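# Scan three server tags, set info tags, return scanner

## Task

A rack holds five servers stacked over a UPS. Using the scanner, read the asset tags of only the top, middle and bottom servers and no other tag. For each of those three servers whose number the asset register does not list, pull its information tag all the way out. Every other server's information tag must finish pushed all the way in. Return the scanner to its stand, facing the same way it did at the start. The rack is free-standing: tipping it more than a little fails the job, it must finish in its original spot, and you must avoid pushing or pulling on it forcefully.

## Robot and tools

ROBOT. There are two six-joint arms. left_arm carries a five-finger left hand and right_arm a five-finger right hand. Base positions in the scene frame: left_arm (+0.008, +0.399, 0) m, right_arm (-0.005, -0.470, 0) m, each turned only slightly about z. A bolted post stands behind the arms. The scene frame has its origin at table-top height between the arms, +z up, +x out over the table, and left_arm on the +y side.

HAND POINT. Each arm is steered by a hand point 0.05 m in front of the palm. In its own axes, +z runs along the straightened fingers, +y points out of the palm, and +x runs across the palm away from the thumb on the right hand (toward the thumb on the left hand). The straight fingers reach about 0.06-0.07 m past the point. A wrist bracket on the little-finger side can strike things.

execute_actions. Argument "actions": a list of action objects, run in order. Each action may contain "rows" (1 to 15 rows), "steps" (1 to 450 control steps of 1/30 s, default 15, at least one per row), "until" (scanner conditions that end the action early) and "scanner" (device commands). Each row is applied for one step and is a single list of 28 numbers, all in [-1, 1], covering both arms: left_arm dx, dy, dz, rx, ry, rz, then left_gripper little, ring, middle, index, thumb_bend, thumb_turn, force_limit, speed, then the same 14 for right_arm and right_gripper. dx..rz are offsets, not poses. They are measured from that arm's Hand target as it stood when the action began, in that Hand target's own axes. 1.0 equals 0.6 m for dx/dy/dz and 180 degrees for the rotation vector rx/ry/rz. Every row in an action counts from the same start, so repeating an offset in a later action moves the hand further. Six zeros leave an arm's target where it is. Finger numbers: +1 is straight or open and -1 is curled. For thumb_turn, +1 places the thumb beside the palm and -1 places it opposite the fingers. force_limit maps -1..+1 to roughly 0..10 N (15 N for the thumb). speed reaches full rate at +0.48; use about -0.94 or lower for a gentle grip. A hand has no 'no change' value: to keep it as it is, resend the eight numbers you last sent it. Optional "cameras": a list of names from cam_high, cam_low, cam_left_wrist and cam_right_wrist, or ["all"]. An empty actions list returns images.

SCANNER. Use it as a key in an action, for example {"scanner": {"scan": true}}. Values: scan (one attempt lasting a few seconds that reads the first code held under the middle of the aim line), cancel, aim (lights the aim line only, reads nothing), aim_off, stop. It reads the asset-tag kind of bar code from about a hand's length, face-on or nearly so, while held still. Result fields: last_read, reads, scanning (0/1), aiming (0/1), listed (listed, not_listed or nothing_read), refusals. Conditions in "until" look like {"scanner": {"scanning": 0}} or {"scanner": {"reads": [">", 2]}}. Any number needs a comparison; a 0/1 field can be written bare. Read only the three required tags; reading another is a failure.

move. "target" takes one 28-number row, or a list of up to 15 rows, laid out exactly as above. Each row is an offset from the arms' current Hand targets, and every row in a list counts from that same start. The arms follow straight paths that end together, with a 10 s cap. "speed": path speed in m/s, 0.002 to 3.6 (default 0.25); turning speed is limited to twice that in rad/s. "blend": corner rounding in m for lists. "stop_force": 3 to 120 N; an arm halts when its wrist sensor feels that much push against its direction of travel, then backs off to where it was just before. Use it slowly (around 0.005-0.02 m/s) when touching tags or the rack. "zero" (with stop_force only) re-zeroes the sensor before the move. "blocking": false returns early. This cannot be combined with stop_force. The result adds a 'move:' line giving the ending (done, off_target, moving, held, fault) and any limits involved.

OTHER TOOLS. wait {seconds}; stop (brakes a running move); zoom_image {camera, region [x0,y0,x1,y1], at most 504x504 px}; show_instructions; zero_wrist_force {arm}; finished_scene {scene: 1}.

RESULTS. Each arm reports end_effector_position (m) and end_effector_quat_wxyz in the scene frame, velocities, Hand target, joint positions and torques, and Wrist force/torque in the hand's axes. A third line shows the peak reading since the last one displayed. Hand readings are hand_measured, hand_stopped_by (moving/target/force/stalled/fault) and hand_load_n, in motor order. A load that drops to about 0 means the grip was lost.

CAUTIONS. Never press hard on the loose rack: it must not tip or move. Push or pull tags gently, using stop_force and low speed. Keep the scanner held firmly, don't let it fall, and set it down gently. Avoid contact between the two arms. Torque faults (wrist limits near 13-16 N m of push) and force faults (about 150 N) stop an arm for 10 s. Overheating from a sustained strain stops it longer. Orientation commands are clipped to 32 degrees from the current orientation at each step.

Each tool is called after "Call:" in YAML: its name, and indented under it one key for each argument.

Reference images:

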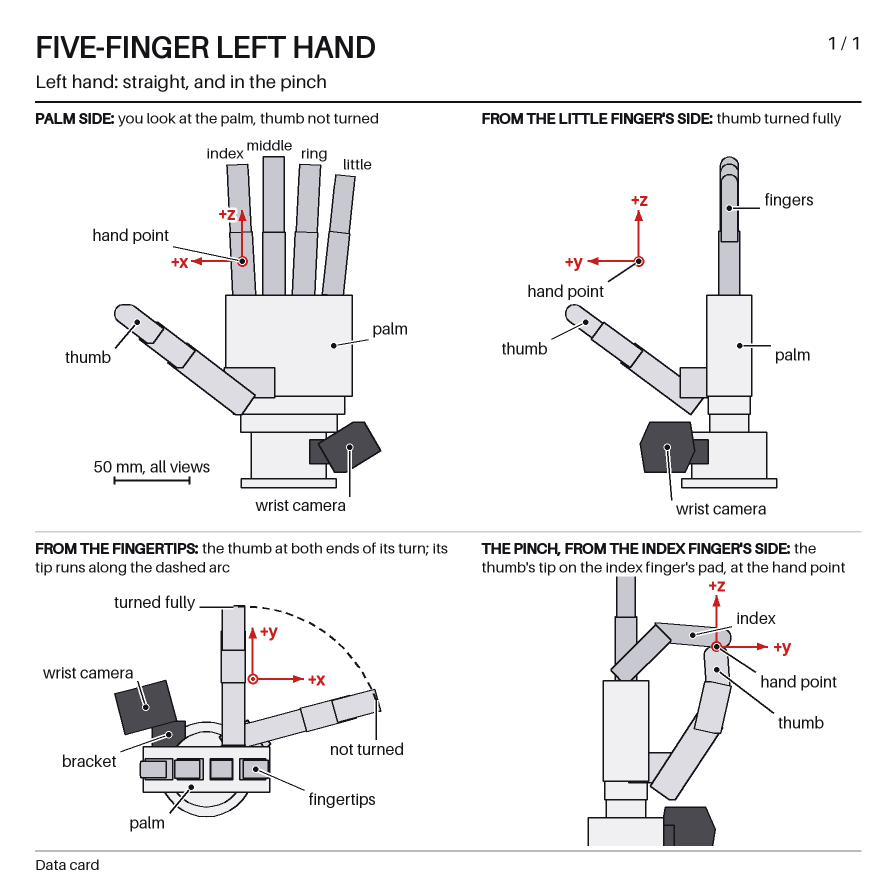

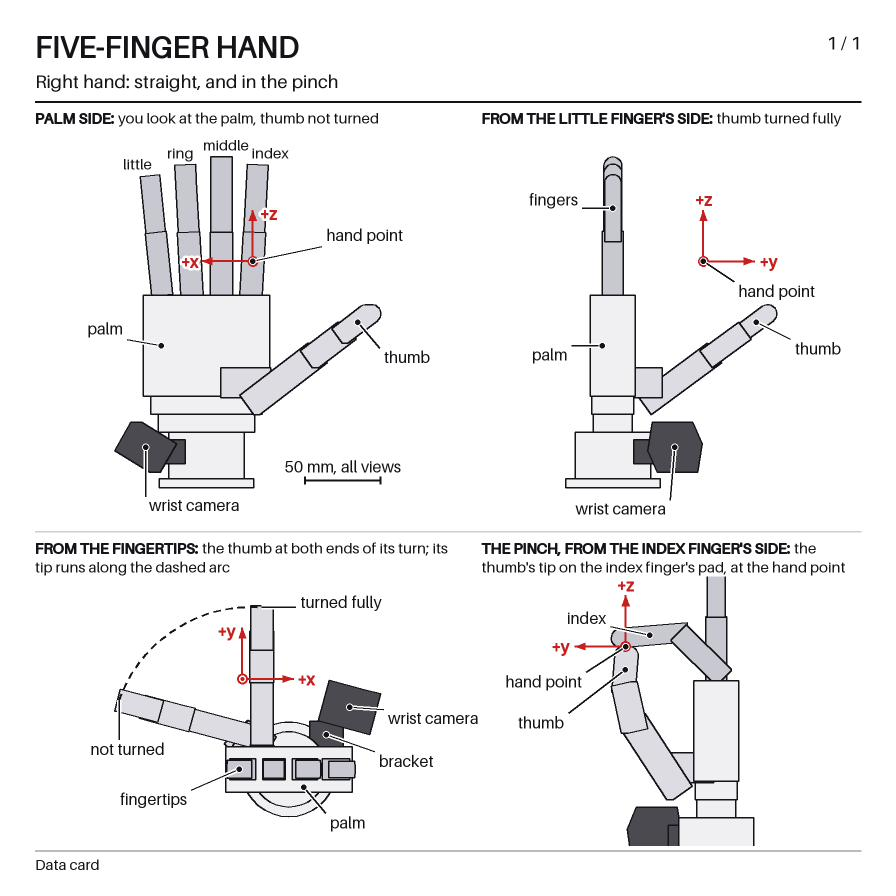

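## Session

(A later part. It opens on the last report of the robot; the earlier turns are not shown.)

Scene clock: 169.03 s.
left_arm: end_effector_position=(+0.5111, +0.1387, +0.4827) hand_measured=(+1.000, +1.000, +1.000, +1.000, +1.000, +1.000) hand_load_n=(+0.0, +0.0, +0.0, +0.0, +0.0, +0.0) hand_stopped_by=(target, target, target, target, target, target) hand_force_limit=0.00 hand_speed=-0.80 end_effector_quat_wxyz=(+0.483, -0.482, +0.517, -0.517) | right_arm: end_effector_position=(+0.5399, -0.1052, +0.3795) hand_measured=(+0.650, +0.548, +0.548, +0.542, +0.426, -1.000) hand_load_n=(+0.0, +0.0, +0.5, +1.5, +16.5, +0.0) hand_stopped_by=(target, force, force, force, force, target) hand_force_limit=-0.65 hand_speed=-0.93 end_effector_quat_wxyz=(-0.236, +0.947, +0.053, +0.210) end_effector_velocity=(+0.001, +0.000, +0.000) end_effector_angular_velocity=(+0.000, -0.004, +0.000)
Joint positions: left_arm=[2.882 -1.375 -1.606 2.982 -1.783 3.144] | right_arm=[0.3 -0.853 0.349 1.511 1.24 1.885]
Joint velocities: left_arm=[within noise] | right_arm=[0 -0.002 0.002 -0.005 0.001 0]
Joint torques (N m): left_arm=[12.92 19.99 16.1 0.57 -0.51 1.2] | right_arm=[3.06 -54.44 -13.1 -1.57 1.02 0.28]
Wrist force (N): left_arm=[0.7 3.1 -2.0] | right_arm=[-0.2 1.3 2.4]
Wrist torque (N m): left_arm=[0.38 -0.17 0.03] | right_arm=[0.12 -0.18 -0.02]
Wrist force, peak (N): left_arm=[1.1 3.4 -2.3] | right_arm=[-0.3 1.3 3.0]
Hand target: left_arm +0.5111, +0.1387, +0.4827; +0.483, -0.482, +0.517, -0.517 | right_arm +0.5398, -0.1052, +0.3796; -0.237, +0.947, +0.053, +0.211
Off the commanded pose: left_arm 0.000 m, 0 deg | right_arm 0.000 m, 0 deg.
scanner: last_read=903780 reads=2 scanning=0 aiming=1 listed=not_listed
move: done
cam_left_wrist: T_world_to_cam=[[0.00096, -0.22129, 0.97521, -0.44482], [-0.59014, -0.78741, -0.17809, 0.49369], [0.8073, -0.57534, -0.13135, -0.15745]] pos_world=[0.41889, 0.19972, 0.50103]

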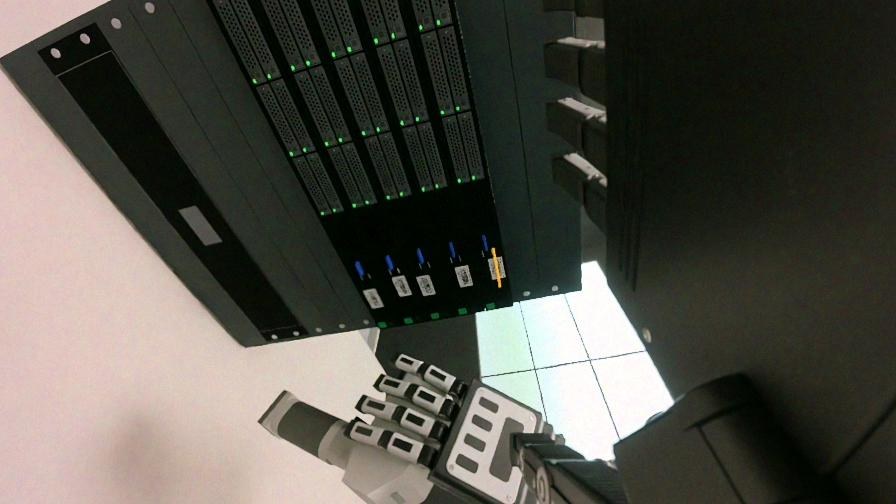

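Call:
execute_actions:
  actions:
    - {"scanner":{"scan":true},"steps":150,"until":{"scanner":{"reads":[">=",3]}}}

Scene clock: 169.53 s.
left_arm: end_effector_position=(+0.5111, +0.1387, +0.4827) hand_measured=(+1.000, +1.000, +1.000, +1.000, +1.000, +1.000) hand_load_n=(+0.0, +0.0, +0.0, +0.0, +0.0, -0.5) hand_stopped_by=(target, target, target, target, target, target) hand_force_limit=0.00 hand_speed=-0.80 end_effector_quat_wxyz=(+0.483, -0.482, +0.517, -0.517) | right_arm: end_effector_position=(+0.5398, -0.1052, +0.3796) hand_measured=(+0.650, +0.548, +0.548, +0.542, +0.426, -1.000) hand_load_n=(+0.0, +0.0, +0.5, +1.5, +16.5, +0.5) hand_stopped_by=(target, force, force, force, force, target) hand_force_limit=-0.65 hand_speed=-0.93 end_effector_quat_wxyz=(-0.237, +0.947, +0.053, +0.211)
Joint positions: left_arm=[2.882 -1.375 -1.606 2.982 -1.783 3.144] | right_arm=[0.3 -0.853 0.349 1.511 1.24 1.885]
Joint torques (N m): left_arm=[13.74 20.99 16.34 0.36 -0.8 1.1] | right_arm=[5.05 -55.45 -11.79 -1.52 0.92 1.24]
Wrist force (N): left_arm=[1.0 3.1 -2.1] | right_arm=[-0.2 1.3 2.5]
Wrist torque (N m): left_arm=[0.37 -0.22 0.05] | right_arm=[0.12 -0.19 -0.01]
Wrist force, peak (N): left_arm=[0.9 3.4 -2.4] | right_arm=[-0.4 1.5 2.6]
Hand target: left_arm +0.5111, +0.1387, +0.4827; +0.483, -0.482, +0.517, -0.517 | right_arm +0.5398, -0.1052, +0.3796; -0.237, +0.947, +0.053, +0.211
Off the commanded pose: left_arm 0.000 m, 0 deg | right_arm 0.000 m, 0 deg.
scanner: last_read=903781 reads=3 scanning=0 aiming=0 listed=not_listed

Call:
move:
  target: [0,0,0,0,0,0,1,1,1,1,1,1,0,-0.8,-0.1252,-0.0212,-0.0855,0,-0.1226,0.0651,0.65,0.3,0.3,0.3,-0.2,-1,-0.65,-0.93]
  speed: 0.2

Call:
move:
  target: [0,0,0,0,0,0,1,1,1,1,1,1,0,-0.8,-0.1958,0.4507,-0.1462,0,0.1553,0.2924,0.65,0.3,0.3,0.3,-0.2,-1,-0.65,-0.93]
  speed: 0.2
  cameras: ["all"]

Call:
zoom_image:
  camera: "cam_low"
  region: [270, 130, 410, 380]

Scene clock: 171.83 s.
left_arm: end_effector_position=(+0.5111, +0.1387, +0.4827) hand_measured=(+1.000, +1.000, +1.000, +1.000, +1.000, +1.000) hand_load_n=(+0.0, +0.0, +0.0, -0.5, +0.0, +0.0) hand_stopped_by=(target, target, target, target, target, target) hand_force_limit=0.00 hand_speed=-0.80 end_effector_quat_wxyz=(+0.483, -0.482, +0.517, -0.517) | right_arm: end_effector_position=(+0.4501, -0.1181, +0.3942) hand_measured=(+0.650, +0.548, +0.548, +0.542, +0.426, -1.000) hand_load_n=(+0.0, +0.0, +0.5, +1.5, +16.5, +0.0) hand_stopped_by=(target, force, force, force, force, target) hand_force_limit=-0.65 hand_speed=-0.93 end_effector_quat_wxyz=(-0.242, +0.970, +0.001, +0.001)
Joint positions: left_arm=[2.882 -1.375 -1.606 2.982 -1.783 3.144] | right_arm=[0.267 -0.723 0.141 1.998 1.105 1.902]
Joint torques (N m): left_arm=[12.86 21.52 15.76 0.5 -0.5 1.05] | right_arm=[-3.92 -51.12 -16.28 2.98 0.55 -0.51]
Wrist force (N): left_arm=[1.0 3.2 -2.2] | right_arm=[1.0 0.7 2.7]
Wrist torque (N m): left_arm=[0.40 -0.22 0.05] | right_arm=[-0.01 -0.26 0.16]
Wrist force, peak (N): left_arm=[1.1 3.5 -2.2] | right_arm=[0.0 1.5 3.0]
Hand target: left_arm +0.5111, +0.1387, +0.4827; +0.483, -0.482, +0.517, -0.517 | right_arm +0.4501, -0.1181, +0.3942; -0.242, +0.970, +0.000, +0.001
Off the commanded pose: left_arm 0.000 m, 0 deg | right_arm 0.000 m, 0 deg.
scanner: last_read=903781 reads=3 scanning=0 aiming=0 listed=not_listed
move: done

Scene clock: 174.90 s.
left_arm: end_effector_position=(+0.5111, +0.1387, +0.4827) hand_measured=(+1.000, +1.000, +1.000, +1.000, +1.000, +1.000) hand_load_n=(+0.0, +0.0, +0.0, +0.0, +0.0, +0.0) hand_stopped_by=(target, target, target, target, target, target) hand_force_limit=0.00 hand_speed=-0.80 end_effector_quat_wxyz=(+0.483, -0.482, +0.517, -0.517) | right_arm: end_effector_position=(+0.3329, -0.3980, +0.3444) hand_measured=(+0.650, +0.548, +0.548, +0.542, +0.426, -1.000) hand_load_n=(+0.0, +0.0, +0.5, +1.5, +16.5, +0.0) hand_stopped_by=(target, force, force, force, force, target) hand_force_limit=-0.65 hand_speed=-0.93 end_effector_quat_wxyz=(-0.211, +0.842, -0.482, +0.120)
Joint positions: left_arm=[2.882 -1.375 -1.606 2.982 -1.783 3.144] | right_arm=[-0.452 -1.639 1.545 1.366 1.176 2.247]
Joint torques (N m): left_arm=[11.88 20.21 17.72 0.3 -0.63 1.11] | right_arm=[-3.32 -6.12 -23.06 4.82 -0.57 1.04]
Wrist force (N): left_arm=[1.0 3.2 -2.2] | right_arm=[0.4 0.9 2.4]
Wrist torque (N m): left_arm=[0.41 -0.22 0.05] | right_arm=[0.08 -0.09 0.08]
Wrist force, peak (N): left_arm=[1.0 3.5 -2.2] | right_arm=[1.0 1.0 3.0]
Hand target: left_arm +0.5111, +0.1387, +0.4827; +0.483, -0.482, +0.517, -0.517 | right_arm +0.3328, -0.3981, +0.3444; -0.211, +0.842, -0.482, +0.120
Off the commanded pose: left_arm 0.000 m, 0 deg | right_arm 0.000 m, 0 deg.
scanner: last_read=903781 reads=3 scanning=0 aiming=0 listed=not_listed
move: done
cam_left_wrist: T_world_to_cam=[[0.00096, -0.22129, 0.97521, -0.44482], [-0.59014, -0.78741, -0.17809, 0.49369], [0.8073, -0.57534, -0.13135, -0.15745]] pos_world=[0.41889, 0.19972, 0.50103]
cam_right_wrist: T_world_to_cam=[[-0.6266, -0.62116, -0.47067, 0.12632], [-0.7786, 0.52537, 0.34319, 0.3526], [0.0341, 0.58151, -0.81283, 0.61281]] pos_world=[0.33279, -0.46313, 0.43656]

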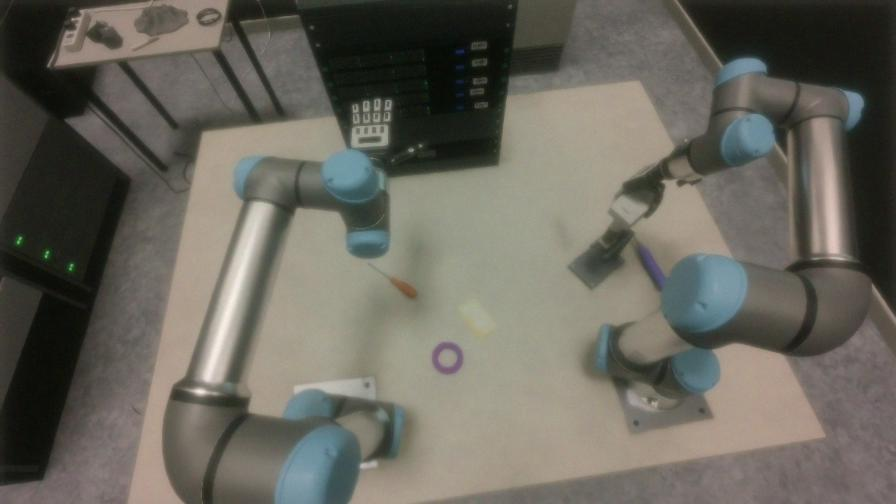

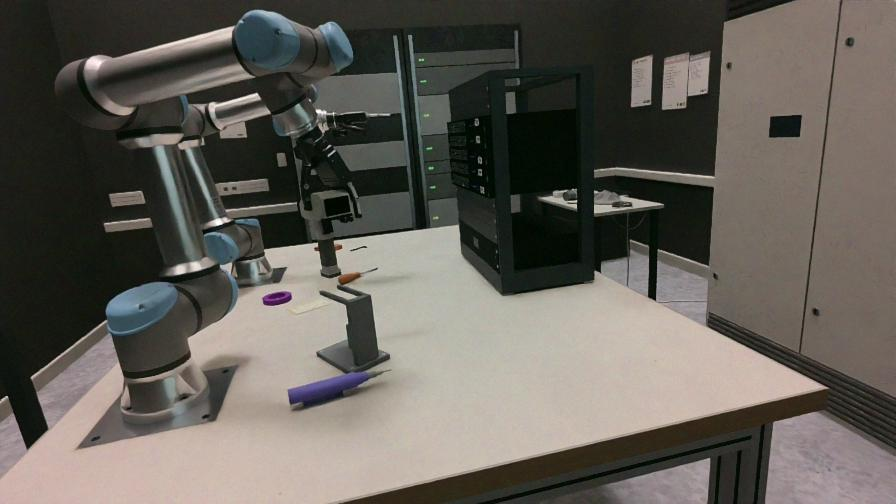

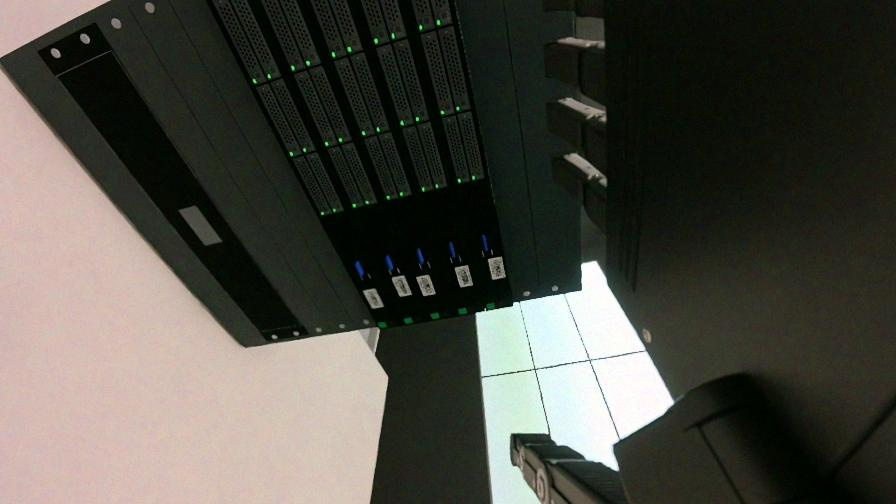

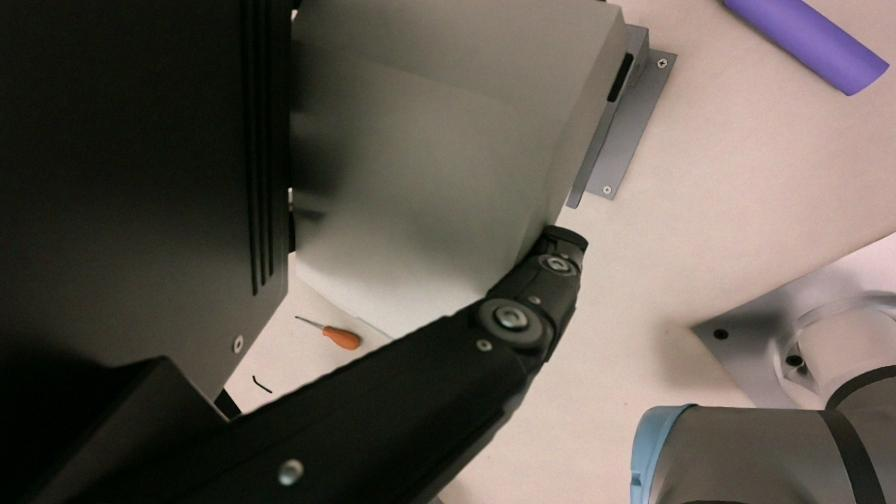

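Scaled by 2.016 from the camera's image (finer frame: 1280x720).

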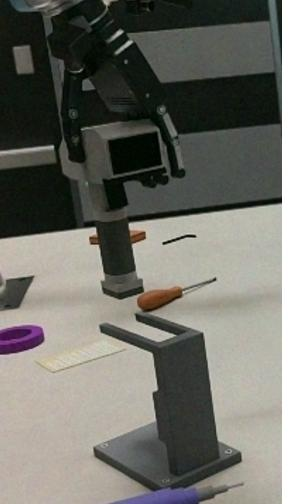

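Call:
move:
  target: [0,0,0,0,0,0,1,1,1,1,1,1,0,-0.8,-0.0005,0.1207,0.2272,0,0,0,0.65,0.3,0.3,0.3,-0.2,-1,-0.65,-0.93]
  speed: 0.04
  stop_force: 7
  cameras: ["cam_low"]

Call:
zoom_image:
  camera: "cam_low"
  region: [280, 190, 410, 380]

Scene clock: 180.00 s.
left_arm: end_effector_position=(+0.5111, +0.1387, +0.4827) hand_measured=(+1.000, +1.000, +1.000, +1.000, +1.000, +1.000) hand_load_n=(+0.0, +0.0, +0.0, +0.0, +0.0, -0.5) hand_stopped_by=(target, target, target, target, target, target) hand_force_limit=0.00 hand_speed=-0.80 end_effector_quat_wxyz=(+0.483, -0.482, +0.517, -0.517) | right_arm: end_effector_position=(+0.3329, -0.3977, +0.1900) hand_measured=(+0.650, +0.548, +0.548, +0.542, +0.426, -1.000) hand_load_n=(+0.0, +0.0, +1.5, +2.0, +16.5, +0.0) hand_stopped_by=(target, force, force, force, force, target) hand_force_limit=-0.65 hand_speed=-0.93 end_effector_quat_wxyz=(-0.211, +0.842, -0.482, +0.120)
Joint positions: left_arm=[2.882 -1.375 -1.606 2.982 -1.783 3.144] | right_arm=[-0.451 -1.6 1.907 0.965 1.177 2.249]
Joint torques (N m): left_arm=[12.88 20.04 15.39 0.45 -0.71 1.01] | right_arm=[4.31 -27.11 -27.05 5.07 0.75 1.61]
Wrist force (N): left_arm=[0.9 3.1 -2.2] | right_arm=[0.0 0.4 4.2]
Wrist torque (N m): left_arm=[0.38 -0.20 0.04] | right_arm=[-0.01 -0.11 -0.04]
Wrist force, peak (N): left_arm=[1.4 3.3 -2.4] | right_arm=[0.6 0.4 4.6]
Hand target: left_arm +0.5111, +0.1387, +0.4827; +0.483, -0.482, +0.517, -0.517 | right_arm +0.3329, -0.3977, +0.1900; -0.211, +0.842, -0.482, +0.120
Off the commanded pose: left_arm 0.000 m, 0 deg | right_arm 0.000 m, 0 deg.
scanner: last_read=903781 reads=3 scanning=0 aiming=0 listed=not_listed
move: done

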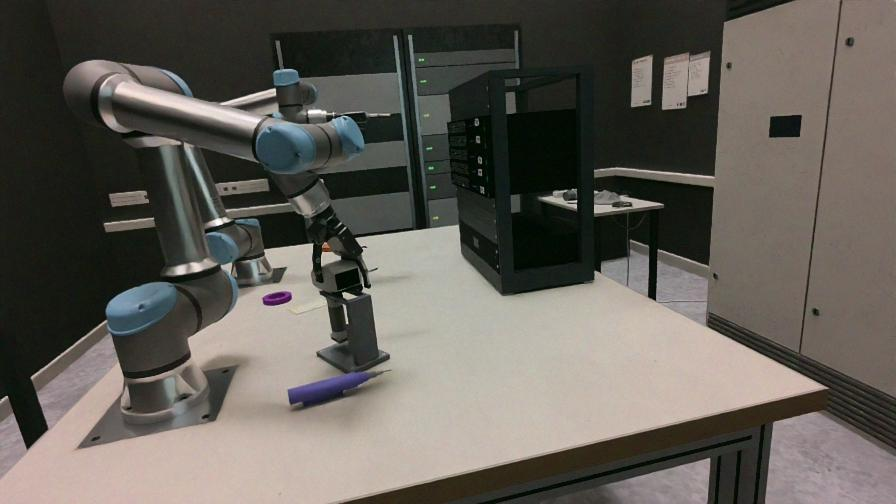

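Scaled by 2.653 from the camera's image (finer frame: 1280x720).

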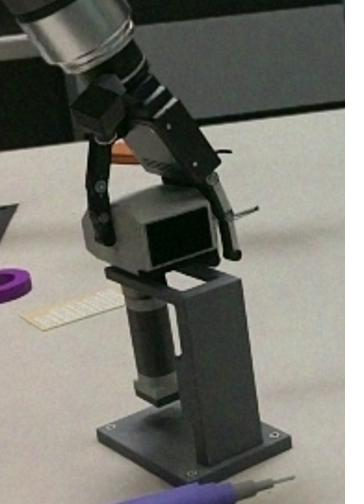

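Call:
move:
  target: [0,0,0,0,0,0,1,1,1,1,1,1,0,-0.8,0,0.009,0.0169,0,0,0,0.65,0.3,0.3,0.3,-0.2,-1,-0.65,-0.93]
  speed: 0.01
  stop_force: 6
  cameras: ["cam_low"]

Call:
zoom_image:
  camera: "cam_low"
  region: [290, 190, 400, 330]

Scene clock: 182.37 s.
left_arm: end_effector_position=(+0.5111, +0.1387, +0.4827) hand_measured=(+1.000, +1.000, +1.000, +1.000, +1.000, +1.000) hand_load_n=(+0.0, +0.0, +0.0, +0.5, +0.0, -0.5) hand_stopped_by=(target, target, target, target, target, target) hand_force_limit=0.00 hand_speed=-0.80 end_effector_quat_wxyz=(+0.483, -0.482, +0.517, -0.517) | right_arm: end_effector_position=(+0.3329, -0.3977, +0.1788) hand_measured=(+0.650, +0.548, +0.548, +0.542, +0.426, -1.000) hand_load_n=(+0.0, +0.0, +0.0, +1.5, +16.5, +0.0) hand_stopped_by=(target, force, force, force, force, target) hand_force_limit=-0.65 hand_speed=-0.93 end_effector_quat_wxyz=(-0.211, +0.842, -0.482, +0.120)
Joint positions: left_arm=[2.882 -1.375 -1.606 2.982 -1.783 3.144] | right_arm=[-0.451 -1.591 1.928 0.934 1.177 2.249]
Joint torques (N m): left_arm=[12.8 19.54 16.41 0.53 -0.34 0.78] | right_arm=[4.58 -24.82 -24.44 4.4 0.91 0.58]
Wrist force (N): left_arm=[0.9 2.9 -2.2] | right_arm=[0.6 -2.2 -2.9]
Wrist torque (N m): left_arm=[0.38 -0.19 0.04] | right_arm=[0.00 -0.02 -0.03]
Wrist force, peak (N): left_arm=[1.0 3.5 -2.4] | right_arm=[1.3 -9.7 -10.8]
Hand target: left_arm +0.5111, +0.1387, +0.4827; +0.483, -0.482, +0.517, -0.517 | right_arm +0.3329, -0.3977, +0.1788; -0.211, +0.842, -0.482, +0.120
Off the commanded pose: left_arm 0.000 m, 0 deg | right_arm 0.000 m, 0 deg.
scanner: last_read=903781 reads=3 scanning=0 aiming=0 listed=not_listed
move: contact (right_arm)

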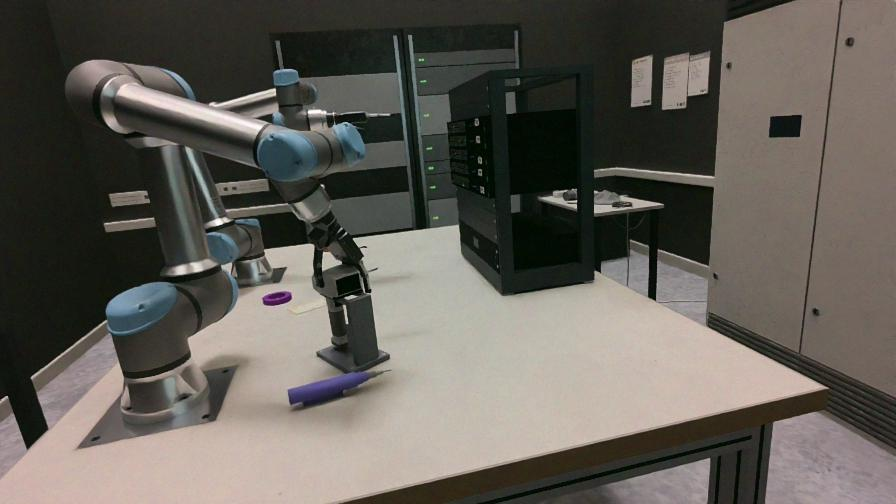

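Scaled by 3.600 from the camera's image (finer frame: 1280x720).

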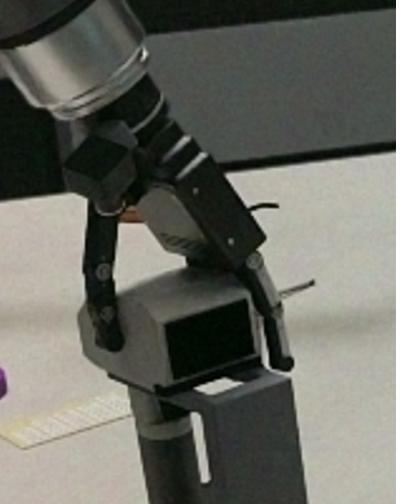

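Call:
execute_actions:
  actions:
    - {"rows":[[0,0,0,0,0,0,1,1,1,1,1,1,0,-0.8,0,0,0,0,0,0,0.9,0.8,0.8,0.8,0.6,-1,-0.65,-0.85]],"steps":90}
    - {"rows":[[0,0,0,0,0,0,1,1,1,1,1,1,0,-0.8,0,0,0,0,0,0,1,1,1,1,1,-1,-0.65,-0.6]],"steps":45}
  cameras: ["cam_low"]

Call:
zoom_image:
  camera: "cam_low"
  region: [290, 190, 400, 330]

Scene clock: 187.33 s.
left_arm: end_effector_position=(+0.5111, +0.1387, +0.4827) hand_measured=(+1.000, +1.000, +1.000, +1.000, +1.000, +1.000) hand_load_n=(+0.0, +0.0, +0.0, +0.0, +0.0, +0.0) hand_stopped_by=(target, target, target, target, target, target) hand_force_limit=0.00 hand_speed=-0.80 end_effector_quat_wxyz=(+0.483, -0.482, +0.517, -0.517) | right_arm: end_effector_position=(+0.3329, -0.3977, +0.1788) hand_measured=(+1.000, +1.000, +1.000, +1.000, +1.000, -1.000) hand_load_n=(+0.0, +0.0, +0.0, +0.0, +0.0, +0.0) hand_stopped_by=(target, target, target, target, target, target) hand_force_limit=-0.65 hand_speed=-0.60 end_effector_quat_wxyz=(-0.211, +0.842, -0.482, +0.120)
Joint positions: left_arm=[2.882 -1.375 -1.606 2.982 -1.783 3.144] | right_arm=[-0.451 -1.591 1.928 0.934 1.177 2.249]
Joint torques (N m): left_arm=[12.46 19.21 16.59 0.26 -0.62 0.76] | right_arm=[0.22 -24.92 -24.28 -0.25 -2 -1.09]
Wrist force (N): left_arm=[0.8 3.3 -2.3] | right_arm=[0.2 -0.2 0.5]
Wrist torque (N m): left_arm=[0.43 -0.20 0.03] | right_arm=[0.05 -0.05 -0.02]
Wrist force, peak (N): left_arm=[1.0 3.6 -2.2] | right_arm=[0.8 -2.1 -3.1]
Hand target: left_arm +0.5111, +0.1387, +0.4827; +0.483, -0.482, +0.517, -0.517 | right_arm +0.3329, -0.3977, +0.1788; -0.211, +0.842, -0.482, +0.120
Off the commanded pose: left_arm 0.000 m, 0 deg | right_arm 0.000 m, 0 deg.
scanner: last_read=903781 reads=3 scanning=0 aiming=0 listed=not_listed

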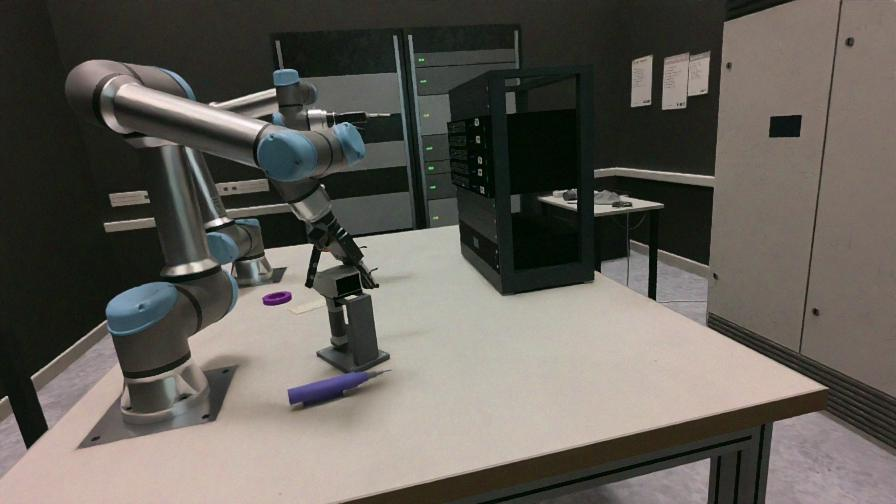

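Scaled by 3.600 from the camera's image (finer frame: 1280x720).

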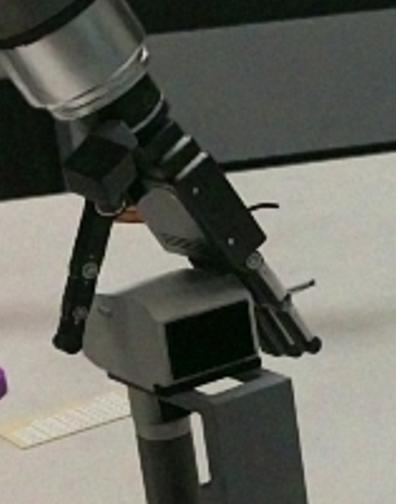

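Call:
move:
  target: [0,0,0,0,0,0,1,1,1,1,1,1,0,-0.8,0,-0.0938,-0.1766,0,0,0,1,1,1,1,1,-1,-0.65,-0.6]
  speed: 0.1
  cameras: ["cam_low","cam_right_wrist","cam_high"]

Call:
zoom_image:
  camera: "cam_low"
  region: [300, 250, 410, 380]

Scene clock: 189.13 s.
left_arm: end_effector_position=(+0.5111, +0.1387, +0.4827) hand_measured=(+1.000, +1.000, +1.000, +1.000, +1.000, +1.000) hand_load_n=(+0.0, +0.0, +0.0, +0.0, +0.0, +0.0) hand_stopped_by=(target, target, target, target, target, target) hand_force_limit=0.00 hand_speed=-0.80 end_effector_quat_wxyz=(+0.483, -0.482, +0.517, -0.517) | right_arm: end_effector_position=(+0.3327, -0.3978, +0.2988) hand_measured=(+1.000, +1.000, +1.000, +1.000, +1.000, -1.000) hand_load_n=(+0.0, +0.0, +0.0, +0.0, +0.0, +0.0) hand_stopped_by=(target, target, target, target, target, target) hand_force_limit=-0.65 hand_speed=-0.60 end_effector_quat_wxyz=(-0.211, +0.842, -0.482, +0.120)
Joint positions: left_arm=[2.882 -1.375 -1.606 2.982 -1.783 3.144] | right_arm=[-0.451 -1.644 1.666 1.249 1.177 2.248]
Joint torques (N m): left_arm=[12.36 19.78 16.33 0.56 -0.53 1.05] | right_arm=[-6.13 -3.57 -20.08 0.01 -0.62 -1.8]
Wrist force (N): left_arm=[1.0 3.2 -2.0] | right_arm=[0.3 0.0 0.5]
Wrist torque (N m): left_arm=[0.39 -0.22 0.04] | right_arm=[0.07 -0.03 0.04]
Wrist force, peak (N): left_arm=[1.1 3.5 -2.3] | right_arm=[0.2 0.4 1.4]
Hand target: left_arm +0.5111, +0.1387, +0.4827; +0.483, -0.482, +0.517, -0.517 | right_arm +0.3327, -0.3978, +0.2988; -0.211, +0.842, -0.482, +0.120
Off the commanded pose: left_arm 0.000 m, 0 deg | right_arm 0.000 m, 0 deg.
scanner: last_read=903781 reads=3 scanning=0 aiming=0 listed=not_listed
move: done
cam_right_wrist: T_world_to_cam=[[-0.62683, -0.621, -0.47057, 0.1051], [-0.77841, 0.52555, 0.34333, 0.36798], [0.0341, 0.58151, -0.81283, 0.57557]] pos_world=[0.33269, -0.46283, 0.39096]
Images, in order (width x height): cam_high 896x504, cam_low 896x504, cam_right_wrist 896x504.

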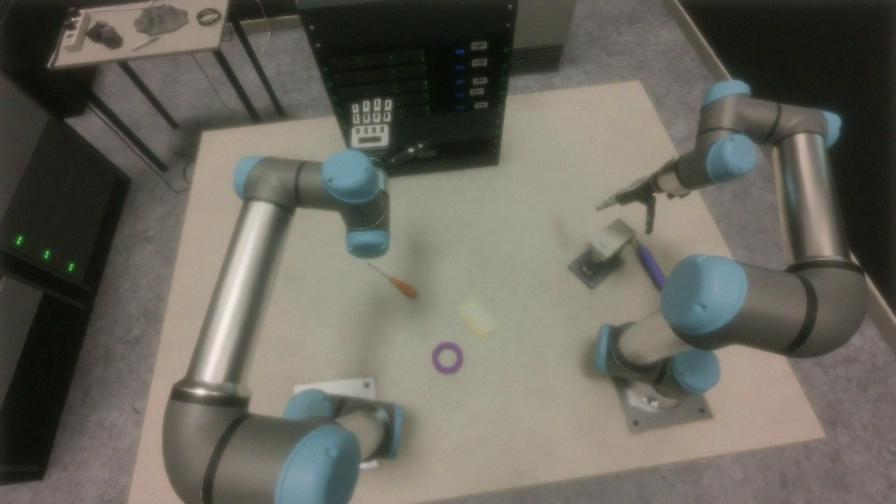

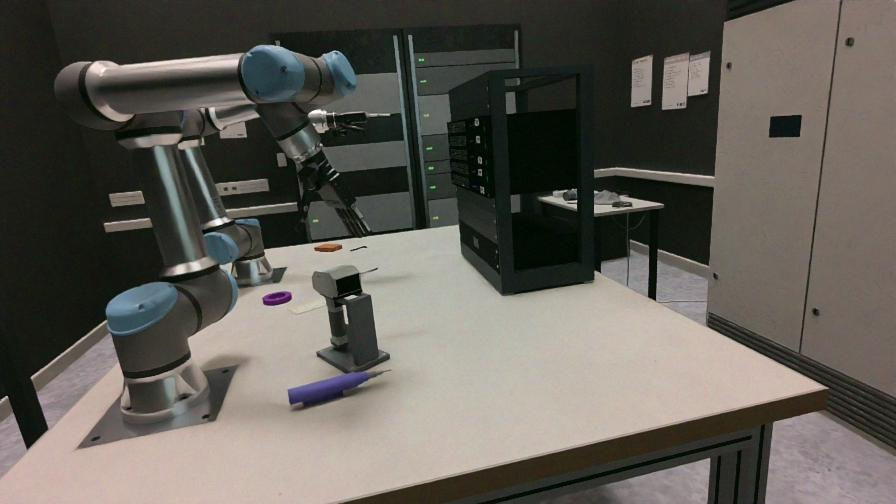

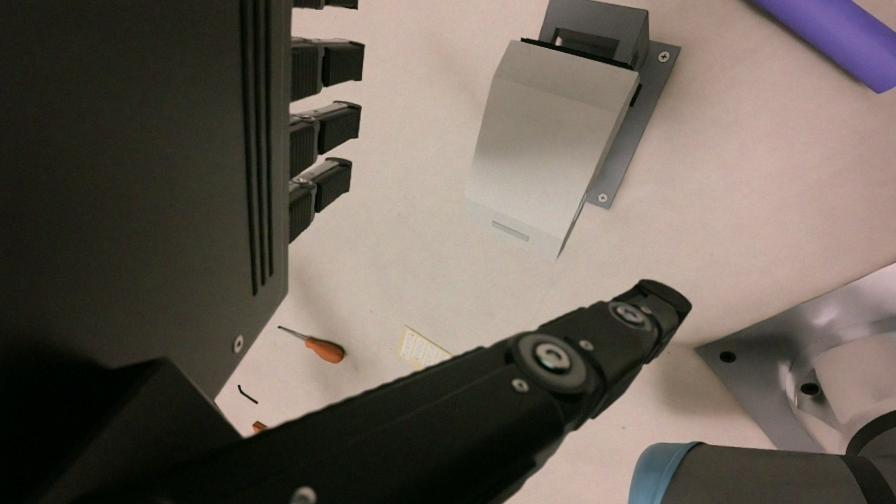

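Scaled by 3.877 from the camera's image (finer frame: 1280x720).

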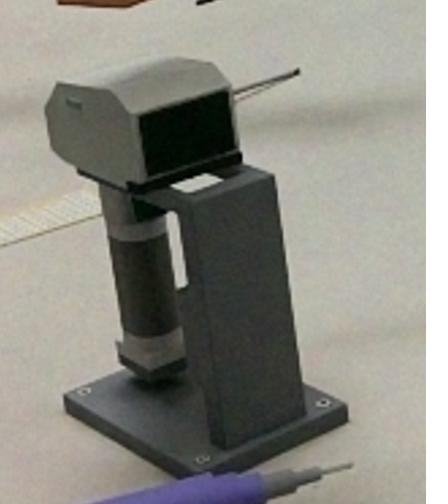

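Call:
zoom_image:
  camera: "cam_right_wrist"
  region: [440, 0, 700, 280]

Scaled by 1.800 from the camera's image (finer frame: 1280x720).

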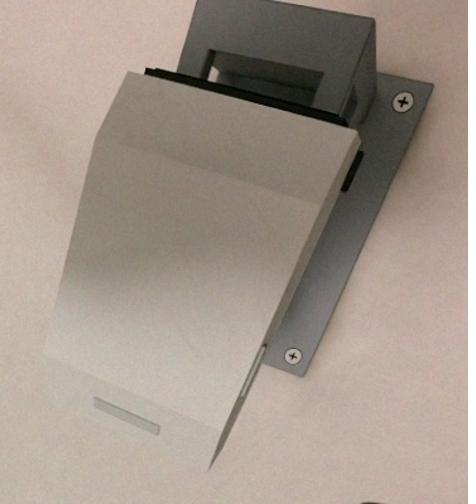

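Call:
move:
  target: [0.1215,0.0667,0.1755,0,0,0,1,1,1,1,1,1,0,-0.8,0,0,-0.06,-0.1556,0,0,1,1,1,1,1,-1,-0.65,-0.6]
  speed: 0.25
  cameras: ["cam_left_wrist","cam_right_wrist","cam_low"]

Call:
zoom_image:
  camera: "cam_left_wrist"
  region: [330, 150, 580, 350]

Call:
zoom_image:
  camera: "cam_low"
  region: [300, 250, 410, 380]

Scene clock: 195.50 s.
left_arm: end_effector_position=(+0.6111, +0.0587, +0.4427) hand_measured=(+1.000, +1.000, +1.000, +1.000, +1.000, +1.000) hand_load_n=(+0.0, +0.0, +0.0, +0.0, +0.0, -0.5) hand_stopped_by=(target, target, target, target, target, target) hand_force_limit=0.00 hand_speed=-0.80 end_effector_quat_wxyz=(+0.483, -0.482, +0.517, -0.517) | right_arm: end_effector_position=(+0.3182, -0.4064, +0.3305) hand_measured=(+1.000, +1.000, +1.000, +1.000, +1.000, -1.000) hand_load_n=(+0.0, +0.0, +0.0, +0.0, -0.5, +0.0) hand_stopped_by=(target, target, target, target, target, target) hand_force_limit=-0.65 hand_speed=-0.60 end_effector_quat_wxyz=(-0.001, +0.868, -0.497, +0.000)
Joint positions: left_arm=[2.768 -1.686 -1.411 3.098 -1.897 3.144] | right_arm=[-0.202 -1.381 1.377 1.574 1.57 2.437]
Joint torques (N m): left_arm=[13.64 24.8 20.18 0.6 1.7 1.41] | right_arm=[-1.82 -30.45 -17.04 1.24 0.05 -1.71]
Wrist force (N): left_arm=[1.0 3.4 -2.2] | right_arm=[-0.2 -0.1 -0.3]
Wrist torque (N m): left_arm=[0.47 -0.22 0.02] | right_arm=[0.07 -0.01 0.10]
Wrist force, peak (N): left_arm=[1.1 3.6 -2.4] | right_arm=[0.4 -0.2 0.7]
Hand target: left_arm +0.6112, +0.0588, +0.4427; +0.483, -0.482, +0.517, -0.517 | right_arm +0.3181, -0.4064, +0.3305; -0.001, +0.868, -0.497, +0.000
Off the commanded pose: left_arm 0.000 m, 0 deg | right_arm 0.000 m, 0 deg.
scanner: last_read=903781 reads=3 scanning=0 aiming=0 listed=not_listed
move: done
cam_left_wrist: T_world_to_cam=[[0.00087, -0.22133, 0.9752, -0.42345], [-0.59026, -0.7873, -0.17816, 0.48266], [0.80721, -0.57547, -0.13133, -0.28942]] pos_world=[0.51889, 0.11972, 0.46093]
cam_right_wrist: T_world_to_cam=[[-0.73096, -0.68228, -0.01402, -0.03706], [-0.59856, 0.63113, 0.49336, 0.28638], [-0.32776, 0.36902, -0.86971, 0.65443]] pos_world=[0.35882, -0.44753, 0.42735]
Images, in order (width x height): cam_low 896x504, cam_left_wrist 896x504, cam_right_wrist 896x504.

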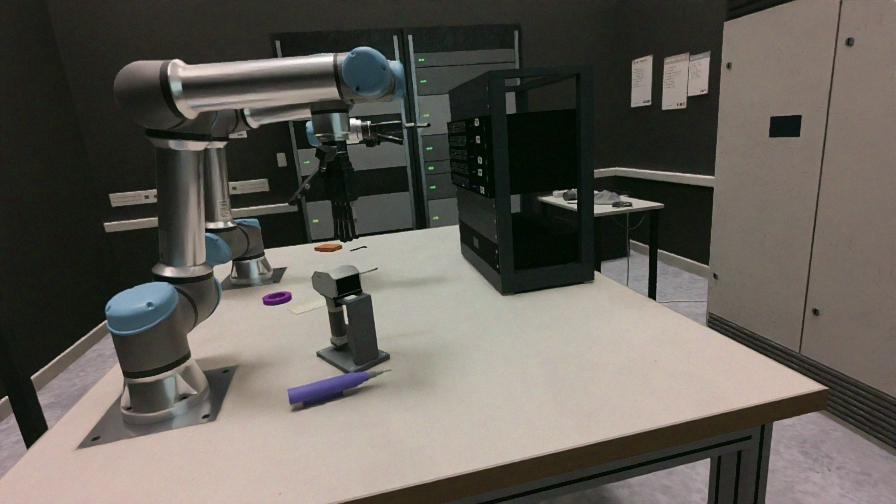

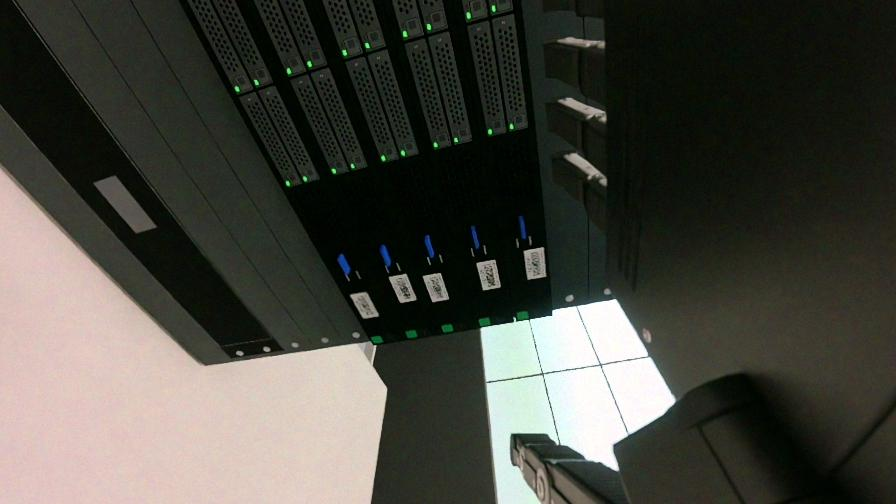

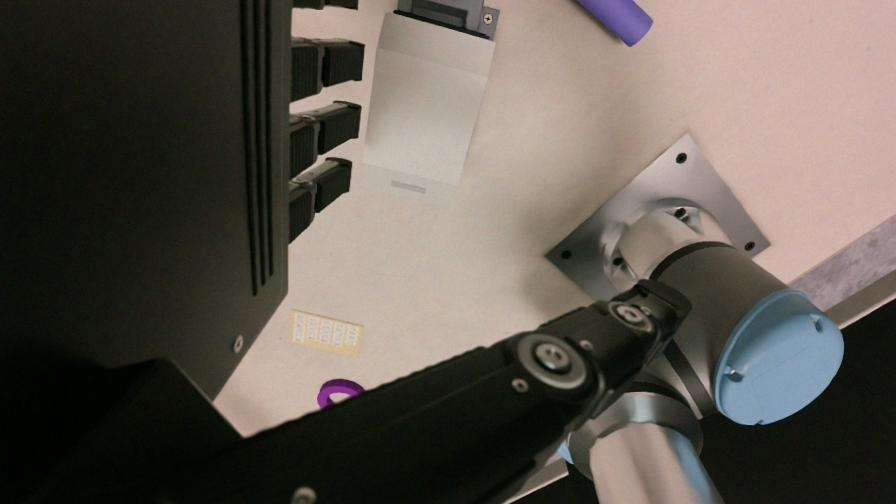

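Scaled by 2.016 from the camera's image (finer frame: 1280x720).

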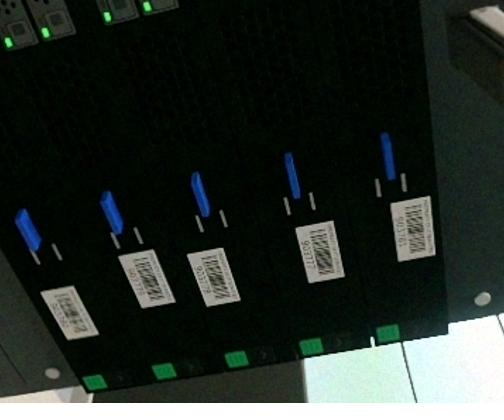

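Scaled by 3.877 from the camera's image (finer frame: 1280x720).

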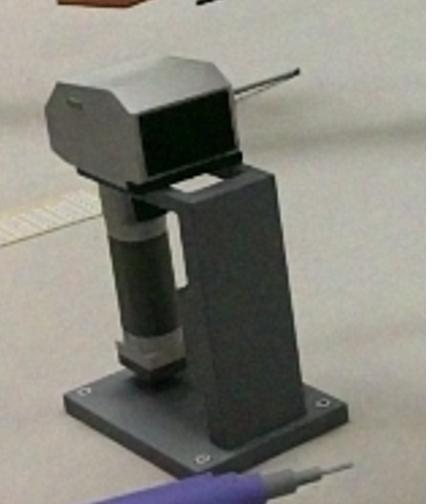

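Call:
zoom_image:
  camera: "cam_left_wrist"
  region: [330, 225, 400, 285]

Call:
zoom_image:
  camera: "cam_left_wrist"
  region: [400, 215, 540, 315]

Scaled by 7.200 from the camera's image (finer frame: 1280x720).

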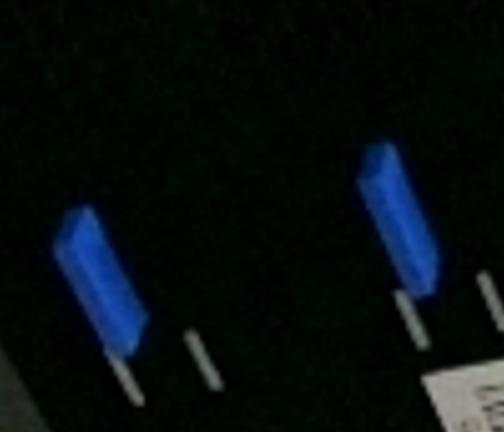

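Scaled by 3.600 from the camera's image (finer frame: 1280x720).

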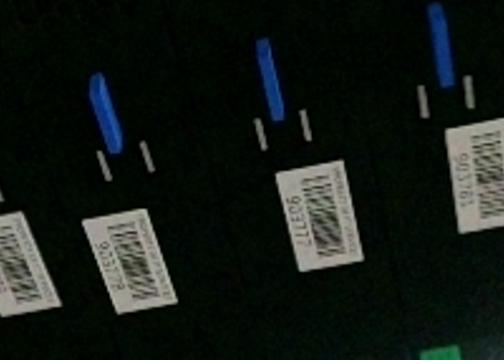

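Call:
move:
  target: [-0.1288,-0.0117,-0.0942,0,0,0,1,1,1,1,1,1,0,-0.8,-0.182,-0.3037,-0.0158,0,0,0.169,1,1,1,1,1,-0.8,0,-0.4]
  speed: 0.3

Call:
move:
  target: [0,0,0,0,0,0,1,1,1,1,1,1,0,-0.8,-0.1167,-0.3,-0.1333,0.4167,0,0,1,1,1,1,1,-0.8,0,-0.4]
  speed: 0.3
  cameras: ["cam_high","cam_low"]

Scene clock: 198.50 s.
left_arm: end_effector_position=(+0.5602, +0.1398, +0.4498) hand_measured=(+1.000, +1.000, +1.000, +1.000, +1.000, +1.000) hand_load_n=(+0.0, +0.0, +0.0, +0.0, +0.0, -0.5) hand_stopped_by=(target, target, target, target, target, target) hand_force_limit=0.00 hand_speed=-0.80 end_effector_quat_wxyz=(+0.483, -0.482, +0.517, -0.517) | right_arm: end_effector_position=(+0.4199, -0.2200, +0.3402) hand_measured=(+1.000, +1.000, +1.000, +1.000, +1.000, -0.800) hand_load_n=(+0.0, +0.0, +0.0, +0.0, +0.0, +0.0) hand_stopped_by=(target, target, target, target, target, target) hand_force_limit=0.00 hand_speed=-0.40 end_effector_quat_wxyz=(+0.000, +0.707, -0.707, +0.000)
Joint positions: left_arm=[2.924 -1.463 -1.617 3.081 -1.741 3.144] | right_arm=[0.142 -1.003 0.824 1.75 1.57 3.312]
Joint torques (N m): left_arm=[-14.01 17.75 28.1 2.63 -0.73 -2.58] | right_arm=[1.63 -39.64 -27.57 0.13 -1.77 1.92]
Wrist force (N): left_arm=[0.9 3.3 -2.1] | right_arm=[-0.1 0.0 0.0]
Wrist torque (N m): left_arm=[0.43 -0.21 0.02] | right_arm=[0.06 -0.02 0.09]
Wrist force, peak (N): left_arm=[1.1 3.2 -2.6] | right_arm=[0.9 1.5 -0.1]
Hand target: left_arm +0.5601, +0.1398, +0.4498; +0.483, -0.482, +0.517, -0.517 | right_arm +0.4199, -0.2199, +0.3402; -0.001, +0.707, -0.707, +0.000
Off the commanded pose: left_arm 0.000 m, 0 deg | right_arm 0.000 m, 0 deg.
scanner: last_read=903781 reads=3 scanning=0 aiming=0 listed=not_listed
move: done

Scene clock: 201.23 s.
left_arm: end_effector_position=(+0.5601, +0.1398, +0.4498) hand_measured=(+1.000, +1.000, +1.000, +1.000, +1.000, +1.000) hand_load_n=(+0.0, +0.0, +0.0, +0.0, +0.0, -0.5) hand_stopped_by=(target, target, target, target, target, target) hand_force_limit=0.00 hand_speed=-0.80 end_effector_quat_wxyz=(+0.483, -0.482, +0.517, -0.517) | right_arm: end_effector_position=(+0.5997, -0.1499, +0.4205) hand_measured=(+1.000, +1.000, +1.000, +1.000, +1.000, -0.800) hand_load_n=(+0.0, +0.0, +0.0, +0.0, +0.0, +0.0) hand_stopped_by=(target, target, target, target, target, target) hand_force_limit=0.00 hand_speed=-0.40 end_effector_quat_wxyz=(-0.431, +0.561, -0.561, +0.430)
Joint positions: left_arm=[2.924 -1.463 -1.617 3.081 -1.741 3.144] | right_arm=[0.339 -1.34 1.178 0.441 1.925 3.241]
Joint torques (N m): left_arm=[-12.93 22.42 29.24 2.61 1.18 -2.34] | right_arm=[-6.59 -18.64 -21.97 -2.65 -1.14 1.69]
Wrist force (N): left_arm=[0.9 3.4 -2.5] | right_arm=[0.9 0.2 1.9]
Wrist torque (N m): left_arm=[0.45 -0.21 0.01] | right_arm=[0.15 -0.34 0.08]
Wrist force, peak (N): left_arm=[1.1 3.5 -2.4] | right_arm=[1.0 0.3 2.4]
Hand target: left_arm +0.5601, +0.1398, +0.4498; +0.483, -0.482, +0.517, -0.517 | right_arm +0.5998, -0.1499, +0.4204; -0.431, +0.561, -0.561, +0.430
Off the commanded pose: left_arm 0.000 m, 0 deg | right_arm 0.000 m, 0 deg.
scanner: last_read=903781 reads=3 scanning=0 aiming=0 listed=not_listed
move: done

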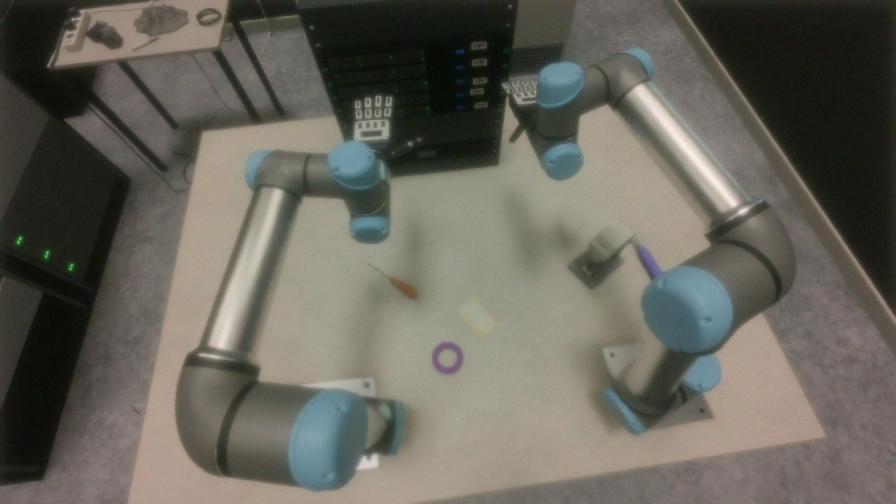

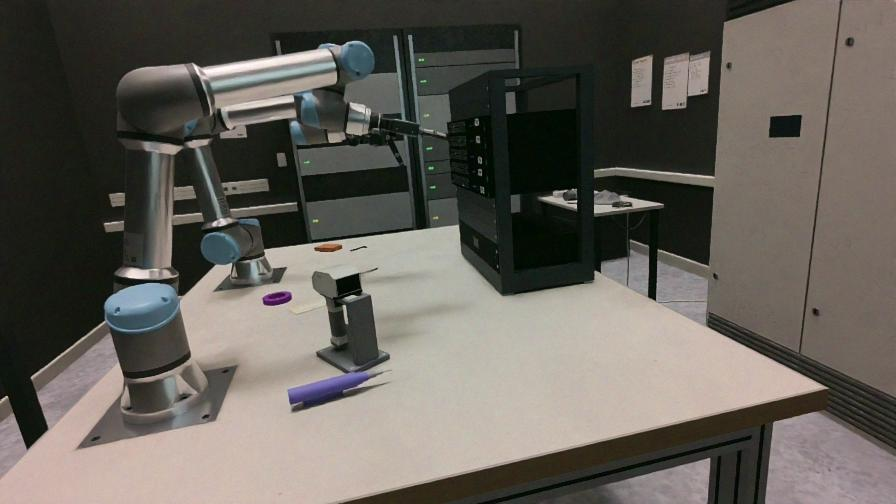

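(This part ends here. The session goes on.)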